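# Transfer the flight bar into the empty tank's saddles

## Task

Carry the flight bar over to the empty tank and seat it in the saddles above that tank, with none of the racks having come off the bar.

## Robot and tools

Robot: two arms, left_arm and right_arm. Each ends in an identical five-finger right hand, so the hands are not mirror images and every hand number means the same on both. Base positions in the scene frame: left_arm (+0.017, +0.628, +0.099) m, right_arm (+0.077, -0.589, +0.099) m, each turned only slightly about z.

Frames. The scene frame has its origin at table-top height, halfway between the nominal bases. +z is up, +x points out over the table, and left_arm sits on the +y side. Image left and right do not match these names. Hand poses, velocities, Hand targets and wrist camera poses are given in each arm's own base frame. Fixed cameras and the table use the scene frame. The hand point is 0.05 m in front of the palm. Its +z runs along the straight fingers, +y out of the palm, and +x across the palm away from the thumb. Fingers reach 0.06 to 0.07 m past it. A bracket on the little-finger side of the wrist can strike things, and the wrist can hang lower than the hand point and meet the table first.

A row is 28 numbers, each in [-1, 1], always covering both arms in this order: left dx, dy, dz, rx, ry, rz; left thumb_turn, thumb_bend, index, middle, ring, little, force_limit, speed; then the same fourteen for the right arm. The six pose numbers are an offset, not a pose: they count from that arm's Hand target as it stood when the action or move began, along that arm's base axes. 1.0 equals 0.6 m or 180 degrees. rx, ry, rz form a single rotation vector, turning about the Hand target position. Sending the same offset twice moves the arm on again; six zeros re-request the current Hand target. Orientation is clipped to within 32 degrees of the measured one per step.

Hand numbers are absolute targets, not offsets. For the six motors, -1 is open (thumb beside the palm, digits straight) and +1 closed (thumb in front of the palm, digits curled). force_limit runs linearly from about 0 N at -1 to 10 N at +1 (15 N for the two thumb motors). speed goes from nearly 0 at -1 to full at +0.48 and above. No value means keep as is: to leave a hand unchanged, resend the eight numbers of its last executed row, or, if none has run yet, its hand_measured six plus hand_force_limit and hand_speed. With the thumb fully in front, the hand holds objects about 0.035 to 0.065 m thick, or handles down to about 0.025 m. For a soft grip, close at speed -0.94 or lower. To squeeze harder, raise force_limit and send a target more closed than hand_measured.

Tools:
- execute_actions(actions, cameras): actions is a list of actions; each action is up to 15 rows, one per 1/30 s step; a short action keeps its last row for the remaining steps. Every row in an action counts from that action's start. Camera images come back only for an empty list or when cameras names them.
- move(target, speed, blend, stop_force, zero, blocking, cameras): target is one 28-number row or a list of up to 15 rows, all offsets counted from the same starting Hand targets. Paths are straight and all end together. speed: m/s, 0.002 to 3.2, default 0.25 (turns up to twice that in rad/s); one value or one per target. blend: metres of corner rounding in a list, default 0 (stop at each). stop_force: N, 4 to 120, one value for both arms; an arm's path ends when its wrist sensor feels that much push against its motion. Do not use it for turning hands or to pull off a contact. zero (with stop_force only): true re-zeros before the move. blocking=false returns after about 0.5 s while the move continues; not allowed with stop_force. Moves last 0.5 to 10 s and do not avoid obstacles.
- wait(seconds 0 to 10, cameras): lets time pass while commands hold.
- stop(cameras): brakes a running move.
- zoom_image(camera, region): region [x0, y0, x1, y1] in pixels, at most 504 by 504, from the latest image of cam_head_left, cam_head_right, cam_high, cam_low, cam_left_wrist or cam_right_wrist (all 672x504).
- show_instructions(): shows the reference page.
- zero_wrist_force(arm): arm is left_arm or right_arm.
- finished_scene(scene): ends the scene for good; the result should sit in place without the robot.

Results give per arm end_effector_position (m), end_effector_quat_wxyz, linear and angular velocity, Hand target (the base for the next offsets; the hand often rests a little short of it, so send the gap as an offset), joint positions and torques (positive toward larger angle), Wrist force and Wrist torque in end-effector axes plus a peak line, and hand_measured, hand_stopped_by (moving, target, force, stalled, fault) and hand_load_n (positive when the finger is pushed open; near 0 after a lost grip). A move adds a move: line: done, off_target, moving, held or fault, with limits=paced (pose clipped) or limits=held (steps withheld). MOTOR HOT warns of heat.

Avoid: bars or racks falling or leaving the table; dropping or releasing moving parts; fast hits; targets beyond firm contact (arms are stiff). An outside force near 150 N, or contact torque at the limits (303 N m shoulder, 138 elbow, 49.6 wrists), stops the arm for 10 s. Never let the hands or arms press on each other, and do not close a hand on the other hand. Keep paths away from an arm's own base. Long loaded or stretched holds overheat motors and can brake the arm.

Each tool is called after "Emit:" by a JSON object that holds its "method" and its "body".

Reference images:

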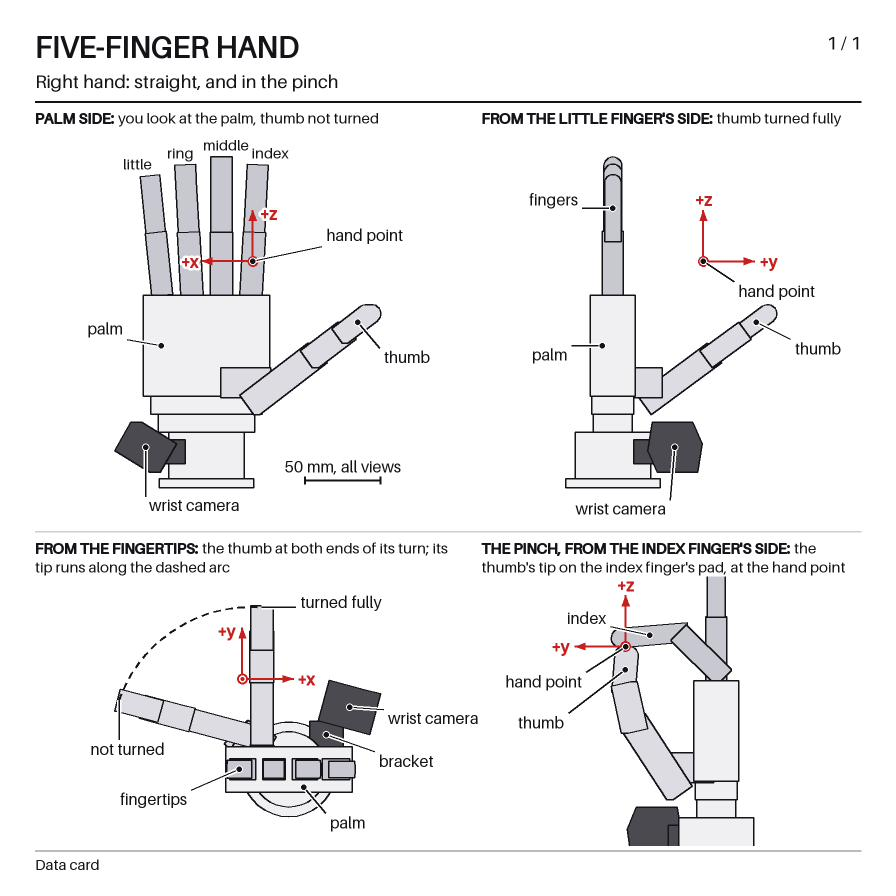

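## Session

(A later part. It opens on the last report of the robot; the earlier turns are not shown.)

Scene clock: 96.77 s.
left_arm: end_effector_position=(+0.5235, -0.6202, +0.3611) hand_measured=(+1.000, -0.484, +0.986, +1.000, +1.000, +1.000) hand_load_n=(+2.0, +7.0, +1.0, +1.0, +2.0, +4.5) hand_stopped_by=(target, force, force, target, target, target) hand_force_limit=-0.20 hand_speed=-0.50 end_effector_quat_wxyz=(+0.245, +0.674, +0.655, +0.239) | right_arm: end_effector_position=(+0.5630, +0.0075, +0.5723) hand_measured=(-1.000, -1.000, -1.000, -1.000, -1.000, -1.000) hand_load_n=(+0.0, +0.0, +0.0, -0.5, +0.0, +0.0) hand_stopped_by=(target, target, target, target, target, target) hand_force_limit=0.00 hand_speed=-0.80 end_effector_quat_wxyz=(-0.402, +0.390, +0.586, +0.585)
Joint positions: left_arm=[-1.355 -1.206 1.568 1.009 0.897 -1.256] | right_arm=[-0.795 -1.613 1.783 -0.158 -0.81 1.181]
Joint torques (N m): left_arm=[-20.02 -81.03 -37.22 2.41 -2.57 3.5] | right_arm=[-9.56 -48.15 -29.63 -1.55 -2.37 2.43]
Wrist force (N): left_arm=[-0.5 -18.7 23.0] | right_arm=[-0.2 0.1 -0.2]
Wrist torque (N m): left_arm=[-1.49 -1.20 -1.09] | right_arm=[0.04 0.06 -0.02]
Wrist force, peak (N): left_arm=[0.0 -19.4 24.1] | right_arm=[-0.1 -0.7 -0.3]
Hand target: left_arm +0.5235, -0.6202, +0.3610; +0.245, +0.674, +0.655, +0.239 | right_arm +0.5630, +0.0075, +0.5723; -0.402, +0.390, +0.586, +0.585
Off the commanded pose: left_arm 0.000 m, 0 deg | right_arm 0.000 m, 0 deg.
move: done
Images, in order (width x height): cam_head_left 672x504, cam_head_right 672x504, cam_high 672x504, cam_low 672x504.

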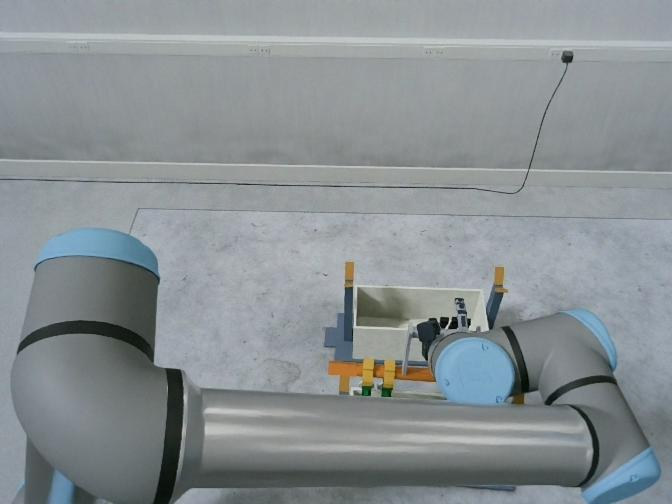

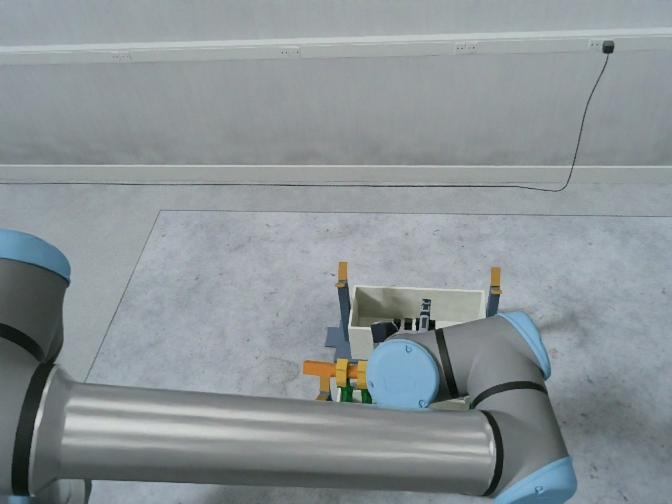

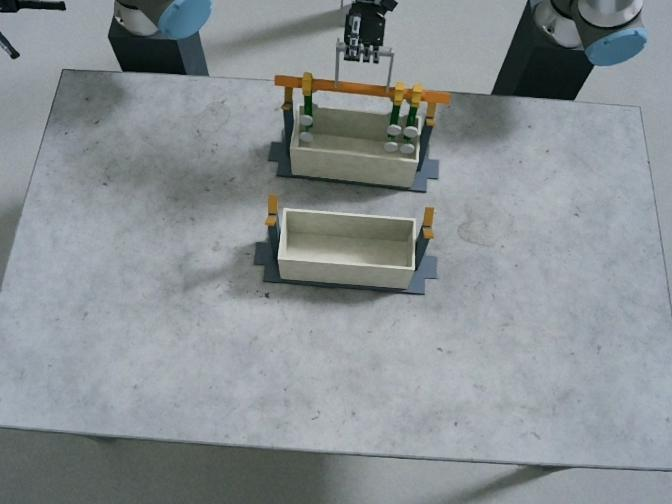

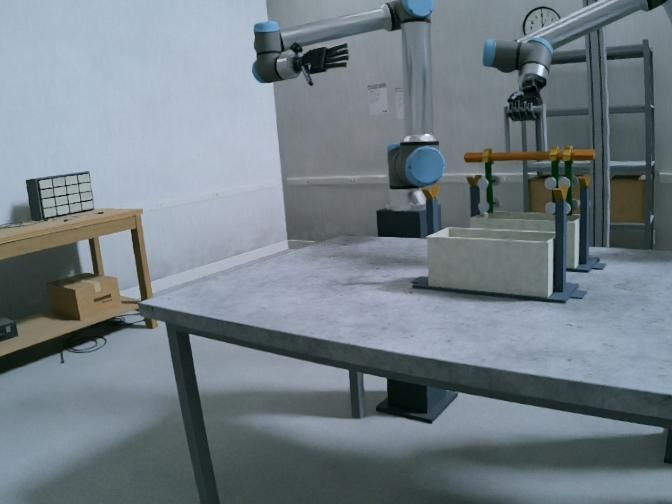

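Emit:
{"method": "move", "body": {"target": [[0.005,0,-0.03,0,0,0,1,1,1,1,1,1,-0.2,-0.5,0,0,0,0,0,0,-1,-1,-1,-1,-1,-1,0,-0.8],[0.005,0,-0.1,0,0,0,1,1,1,1,1,1,-0.2,-0.5,0,0,0,0,0,0,-1,-1,-1,-1,-1,-1,0,-0.8],[0.005,0,-0.143,0,0,0,1,1,1,1,1,1,-0.2,-0.5,0,0,0,0,0,0,-1,-1,-1,-1,-1,-1,0,-0.8]], "speed": [0.03,0.03,0.01], "stop_force": 20, "cameras": ["cam_high","cam_low","cam_left_wrist"]}}

Emit:
{"method": "zoom_image", "body": {"camera": "cam_high", "region": [250, 40, 350, 140]}}

Emit:
{"method": "zoom_image", "body": {"camera": "cam_high", "region": [380, 40, 480, 140]}}

Emit:
{"method": "zoom_image", "body": {"camera": "cam_low", "region": [440, 100, 620, 280]}}

Scene clock: 103.40 s.
left_arm: end_effector_position=(+0.5265, -0.6202, +0.2853) hand_measured=(+1.000, -0.484, +0.986, +1.000, +1.000, +1.000) hand_load_n=(+2.0, +7.0, +0.0, +1.0, +0.5, +1.5) hand_stopped_by=(target, force, force, target, target, target) hand_force_limit=-0.20 hand_speed=-0.50 end_effector_quat_wxyz=(+0.245, +0.674, +0.655, +0.239) | right_arm: end_effector_position=(+0.5630, +0.0075, +0.5723) hand_measured=(-1.000, -1.000, -1.000, -1.000, -1.000, -1.000) hand_load_n=(+0.0, +0.0, +0.0, +0.0, +0.0, +0.0) hand_stopped_by=(target, target, target, target, target, target) hand_force_limit=0.00 hand_speed=-0.80 end_effector_quat_wxyz=(-0.402, +0.390, +0.586, +0.585)
Joint positions: left_arm=[-1.35 -1.154 1.637 0.884 0.898 -1.25] | right_arm=[-0.795 -1.613 1.783 -0.158 -0.81 1.181]
Joint torques (N m): left_arm=[14.25 -91.26 -46.74 8.89 -4.5 2.85] | right_arm=[-11.46 -50.01 -30.28 -1.43 -1.54 2.74]
Wrist force (N): left_arm=[0.1 -8.7 6.3] | right_arm=[-0.4 0.0 -0.1]
Wrist torque (N m): left_arm=[-0.55 -0.55 -0.71] | right_arm=[0.02 0.08 -0.03]
Wrist force, peak (N): left_arm=[0.0 -19.3 23.8] | right_arm=[-0.2 0.6 0.4]
Hand target: left_arm +0.5265, -0.6202, +0.2853; +0.245, +0.674, +0.655, +0.239 (not the last commanded pose) | right_arm +0.5630, +0.0075, +0.5723; -0.402, +0.390, +0.586, +0.585
Off the commanded pose: left_arm 0.010 m, 0 deg | right_arm 0.000 m, 0 deg.
move: contact (left_arm); path passed 2 of 3 targets
Images, in order (width x height): cam_high 672x504, cam_low 672x504, cam_left_wrist 672x504.

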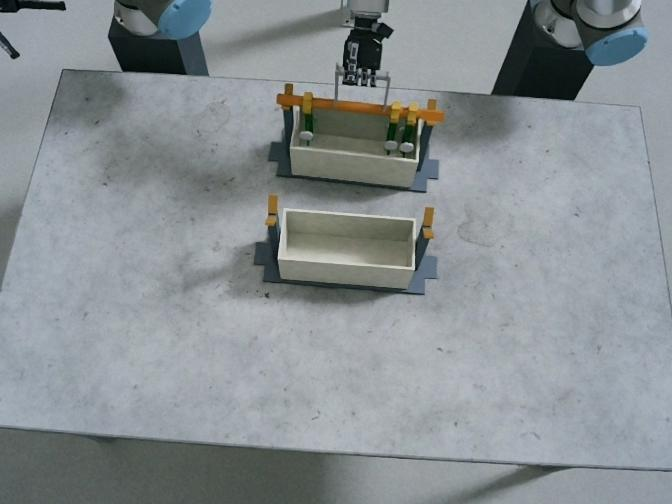

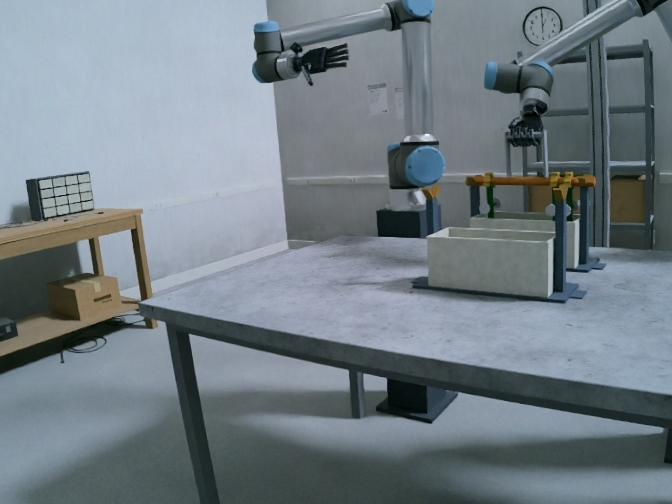

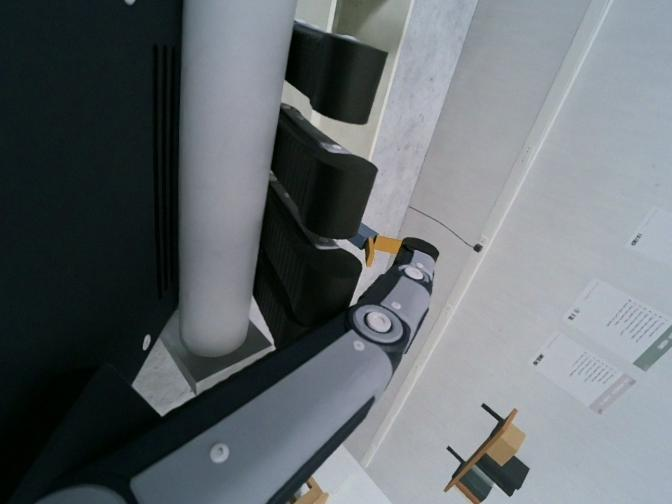

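Scaled by 5.040.

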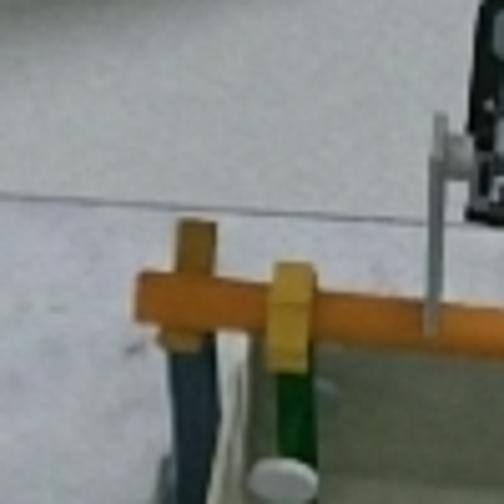

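Scaled by 5.040.

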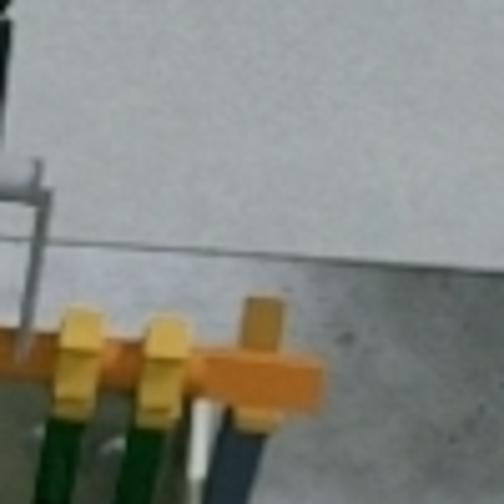

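Scaled by 2.800.

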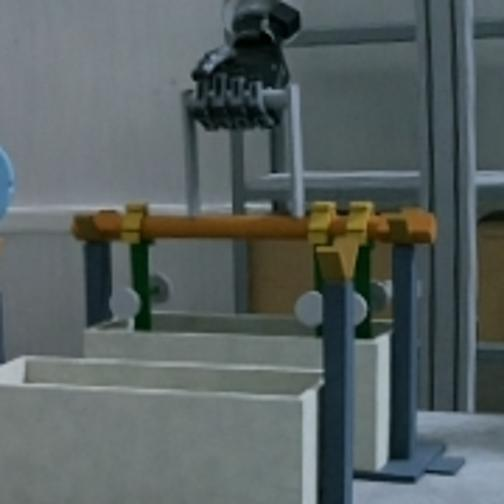

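Emit:
{"method": "move", "body": {"target": [0,0,-0.0058,0,0,0,1,1,1,1,1,1,-0.2,-0.5,0,0,0,0,0,0,-1,-1,-1,-1,-1,-1,0,-0.8], "speed": 0.01}}

Scene clock: 104.63 s.
left_arm: end_effector_position=(+0.5265, -0.6202, +0.2819) hand_measured=(+1.000, -0.484, +0.986, +1.000, +1.000, +1.000) hand_load_n=(+2.5, +7.5, +0.0, +1.0, +0.0, +0.0) hand_stopped_by=(target, force, force, target, target, target) hand_force_limit=-0.20 hand_speed=-0.50 end_effector_quat_wxyz=(+0.245, +0.674, +0.655, +0.239) | right_arm: end_effector_position=(+0.5630, +0.0075, +0.5723) hand_measured=(-1.000, -1.000, -1.000, -1.000, -1.000, -1.000) hand_load_n=(+0.0, +0.0, +0.0, +0.0, +0.0, +0.0) hand_stopped_by=(target, target, target, target, target, target) hand_force_limit=0.00 hand_speed=-0.80 end_effector_quat_wxyz=(-0.402, +0.390, +0.586, +0.585)
Joint positions: left_arm=[-1.35 -1.151 1.64 0.879 0.898 -1.25] | right_arm=[-0.795 -1.613 1.783 -0.158 -0.81 1.181]
Joint torques (N m): left_arm=[14.4 -62.96 -22.17 -0.1 -4.08 2.01] | right_arm=[-8.57 -49.21 -29.59 -1.34 -1.3 2.41]
Wrist force (N): left_arm=[0.0 -0.9 -0.4] | right_arm=[0.1 -0.1 -0.2]
Wrist torque (N m): left_arm=[-0.06 -0.09 -0.22] | right_arm=[0.01 0.02 -0.01]
Wrist force, peak (N): left_arm=[-0.3 -9.5 6.6] | right_arm=[-0.3 0.5 -0.2]
Hand target: left_arm +0.5265, -0.6202, +0.2818; +0.245, +0.674, +0.655, +0.239 | right_arm +0.5630, +0.0075, +0.5723; -0.402, +0.390, +0.586, +0.585
Off the commanded pose: left_arm 0.000 m, 0 deg | right_arm 0.000 m, 0 deg.
move: done

Emit:
{"method": "execute_actions", "body": {"actions": [[[0,0,0,0,0,0,1,-1,1,1,1,1,-0.2,-0.3,0,0,0,0,0,0,-1,-1,-1,-1,-1,-1,0,-0.8]],[[0,0,0,0,0,0,1,-1,1,1,1,1,-0.2,-0.3,0,0,0,0,0,0,-1,-1,-1,-1,-1,-1,0,-0.8]],[[0,0,0,0,0,0,1,-1,-0.5,-0.5,-0.5,-0.5,-0.2,-0.4,0,0,0,0,0,0,-1,-1,-1,-1,-1,-1,0,-0.8]],[[0,0,0,0,0,0,1,-1,-0.5,-0.5,-0.5,-0.5,-0.2,-0.4,0,0,0,0,0,0,-1,-1,-1,-1,-1,-1,0,-0.8]],[[0,0,0,0,0,0,1,-1,-0.5,-0.5,-0.5,-0.5,-0.2,-0.4,0,0,0,0,0,0,-1,-1,-1,-1,-1,-1,0,-0.8]]], "cameras": ["cam_high","cam_low","cam_left_wrist"]}}

Emit:
{"method": "zoom_image", "body": {"camera": "cam_high", "region": [270, 40, 460, 200]}}

Emit:
{"method": "zoom_image", "body": {"camera": "cam_low", "region": [440, 100, 620, 280]}}

Scene clock: 108.77 s.
left_arm: end_effector_position=(+0.5265, -0.6202, +0.2818) hand_measured=(+1.000, -1.000, -0.500, -0.500, -0.500, -0.500) hand_load_n=(+0.0, +0.0, +0.5, +0.0, -0.5, +0.0) hand_stopped_by=(target, target, target, target, target, target) hand_force_limit=-0.20 hand_speed=-0.40 end_effector_quat_wxyz=(+0.245, +0.674, +0.655, +0.239) | right_arm: end_effector_position=(+0.5630, +0.0075, +0.5723) hand_measured=(-1.000, -1.000, -1.000, -1.000, -1.000, -1.000) hand_load_n=(+0.0, +0.0, +0.0, +0.0, +0.0, +0.0) hand_stopped_by=(target, target, target, target, target, target) hand_force_limit=0.00 hand_speed=-0.80 end_effector_quat_wxyz=(-0.402, +0.390, +0.586, +0.585)
Joint positions: left_arm=[-1.35 -1.151 1.64 0.879 0.898 -1.25] | right_arm=[-0.795 -1.613 1.783 -0.158 -0.81 1.181]
Joint torques (N m): left_arm=[15.1 -62.47 -26.04 0.1 -4.26 0.38] | right_arm=[-9.77 -50.4 -29.86 -1.37 -1.4 2.99]
Wrist force (N): left_arm=[-0.2 -0.5 -0.1] | right_arm=[0.1 0.4 -0.3]
Wrist torque (N m): left_arm=[-0.04 -0.11 -0.20] | right_arm=[0.08 0.03 0.01]
Wrist force, peak (N): left_arm=[0.0 -1.6 -0.1] | right_arm=[-0.1 0.5 0.3]
Hand target: left_arm +0.5265, -0.6202, +0.2818; +0.245, +0.674, +0.655, +0.239 | right_arm +0.5630, +0.0075, +0.5723; -0.402, +0.390, +0.586, +0.585
Off the commanded pose: left_arm 0.000 m, 0 deg | right_arm 0.000 m, 0 deg.
Images, in order (width x height): cam_high 672x504, cam_low 672x504, cam_left_wrist 672x504.

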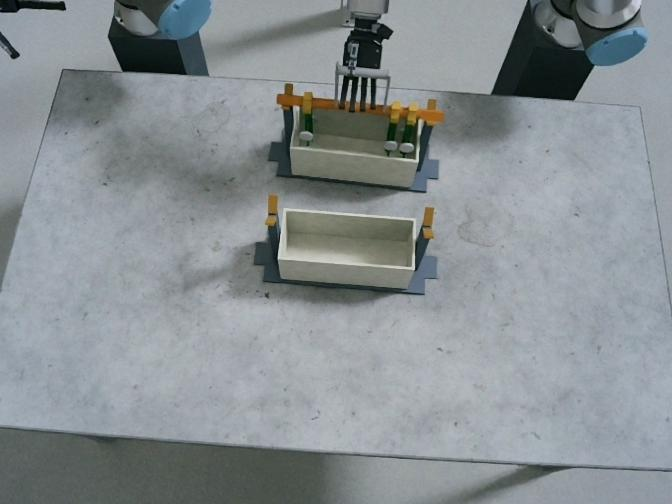

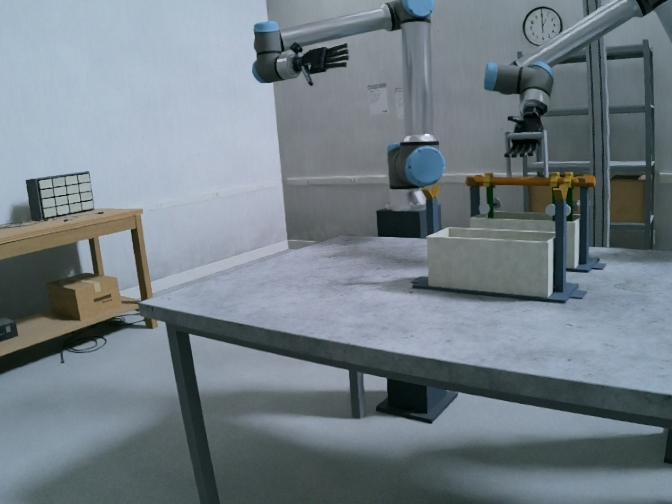

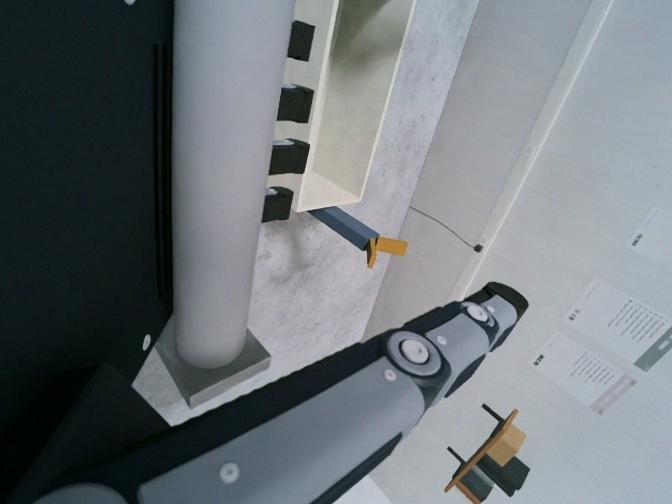

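Scaled by 2.653.

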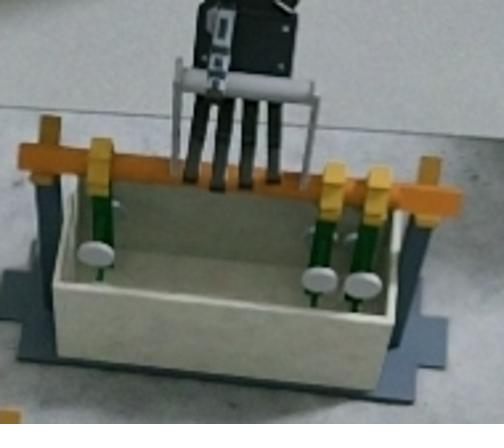

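Scaled by 2.800.

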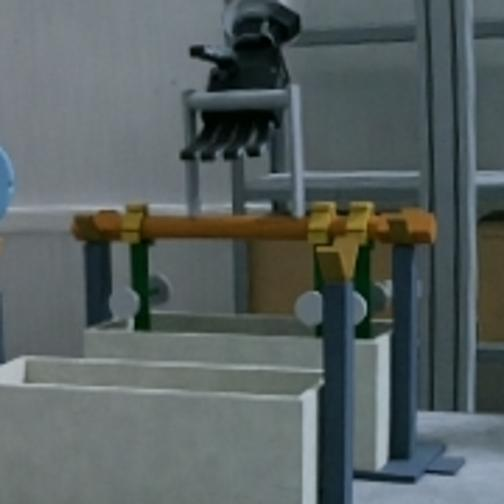

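Emit:
{"method": "move", "body": {"target": [-0.25,0.007,0,0,0,0,1,-1,-0.5,-0.5,-0.5,-0.5,-0.2,-0.4,0,0,0,0,0,0,-1,-1,-1,-1,-1,-1,0,-0.8], "speed": 0.06, "stop_force": 8, "cameras": ["cam_high","cam_low","cam_left_wrist"]}}

Emit:
{"method": "zoom_image", "body": {"camera": "cam_high", "region": [270, 40, 460, 200]}}

Emit:
{"method": "zoom_image", "body": {"camera": "cam_low", "region": [440, 100, 620, 280]}}

Scene clock: 112.80 s.
left_arm: end_effector_position=(+0.3765, -0.6160, +0.2818) hand_measured=(+1.000, -1.000, -0.500, -0.500, -0.500, -0.500) hand_load_n=(+0.0, +0.0, +0.0, +0.0, +0.0, +0.0) hand_stopped_by=(target, target, target, target, target, target) hand_force_limit=-0.20 hand_speed=-0.40 end_effector_quat_wxyz=(+0.245, +0.674, +0.655, +0.239) | right_arm: end_effector_position=(+0.5630, +0.0075, +0.5723) hand_measured=(-1.000, -1.000, -1.000, -1.000, -1.000, -1.000) hand_load_n=(+0.0, +0.0, +0.0, +0.0, +0.0, +0.0) hand_stopped_by=(target, target, target, target, target, target) hand_force_limit=0.00 hand_speed=-0.80 end_effector_quat_wxyz=(-0.402, +0.390, +0.586, +0.585)
Joint positions: left_arm=[-1.596 -1.216 1.784 1.001 0.872 -1.567] | right_arm=[-0.795 -1.613 1.783 -0.158 -0.81 1.181]
Joint torques (N m): left_arm=[-19.92 -76.55 -19.93 8.31 -5.04 -2.83] | right_arm=[-7.98 -49.39 -30.26 -1.13 -1.59 2.47]
Wrist force (N): left_arm=[-0.4 0.5 0.0] | right_arm=[-0.3 0.2 -0.2]
Wrist torque (N m): left_arm=[-0.02 -0.04 0.05] | right_arm=[0.05 0.08 -0.02]
Wrist force, peak (N): left_arm=[-0.3 -1.3 -0.2] | right_arm=[-0.7 0.2 0.2]
Hand target: left_arm +0.3765, -0.6160, +0.2818; +0.245, +0.674, +0.655, +0.239 | right_arm +0.5630, +0.0075, +0.5723; -0.402, +0.390, +0.586, +0.585
Off the commanded pose: left_arm 0.000 m, 0 deg | right_arm 0.000 m, 0 deg.
move: done
Images, in order (width x height): cam_high 672x504, cam_low 672x504, cam_left_wrist 672x504.

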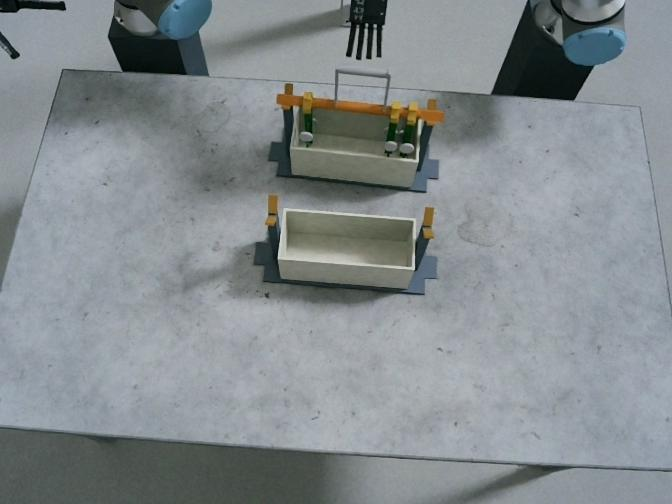

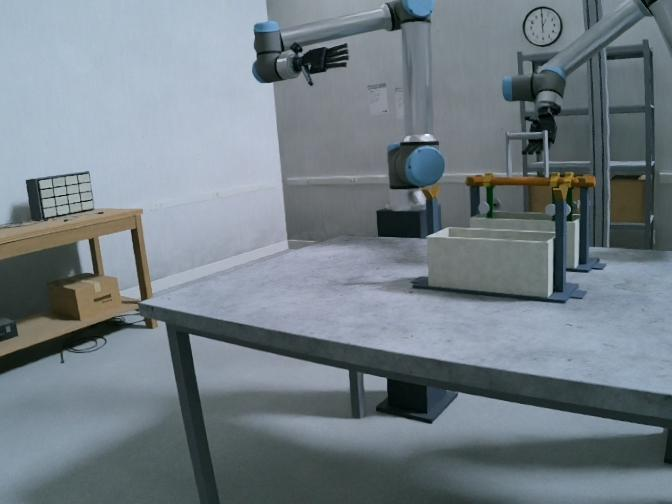

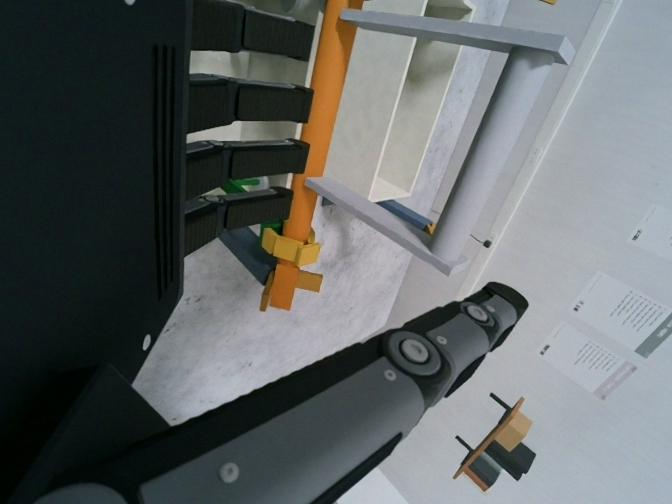

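Scaled by 2.653.

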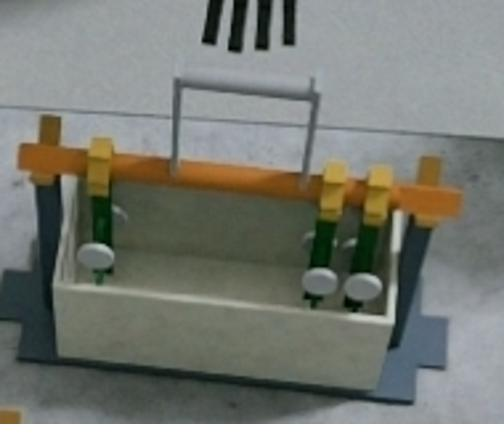

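Scaled by 2.800.

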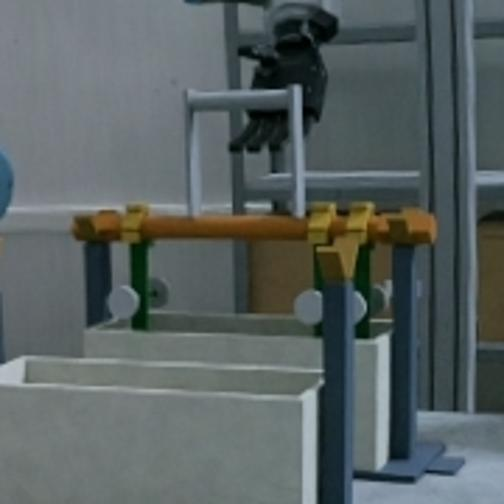

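Emit:
{"method": "finished_scene", "body": {}}

The scene is finished: the task was done.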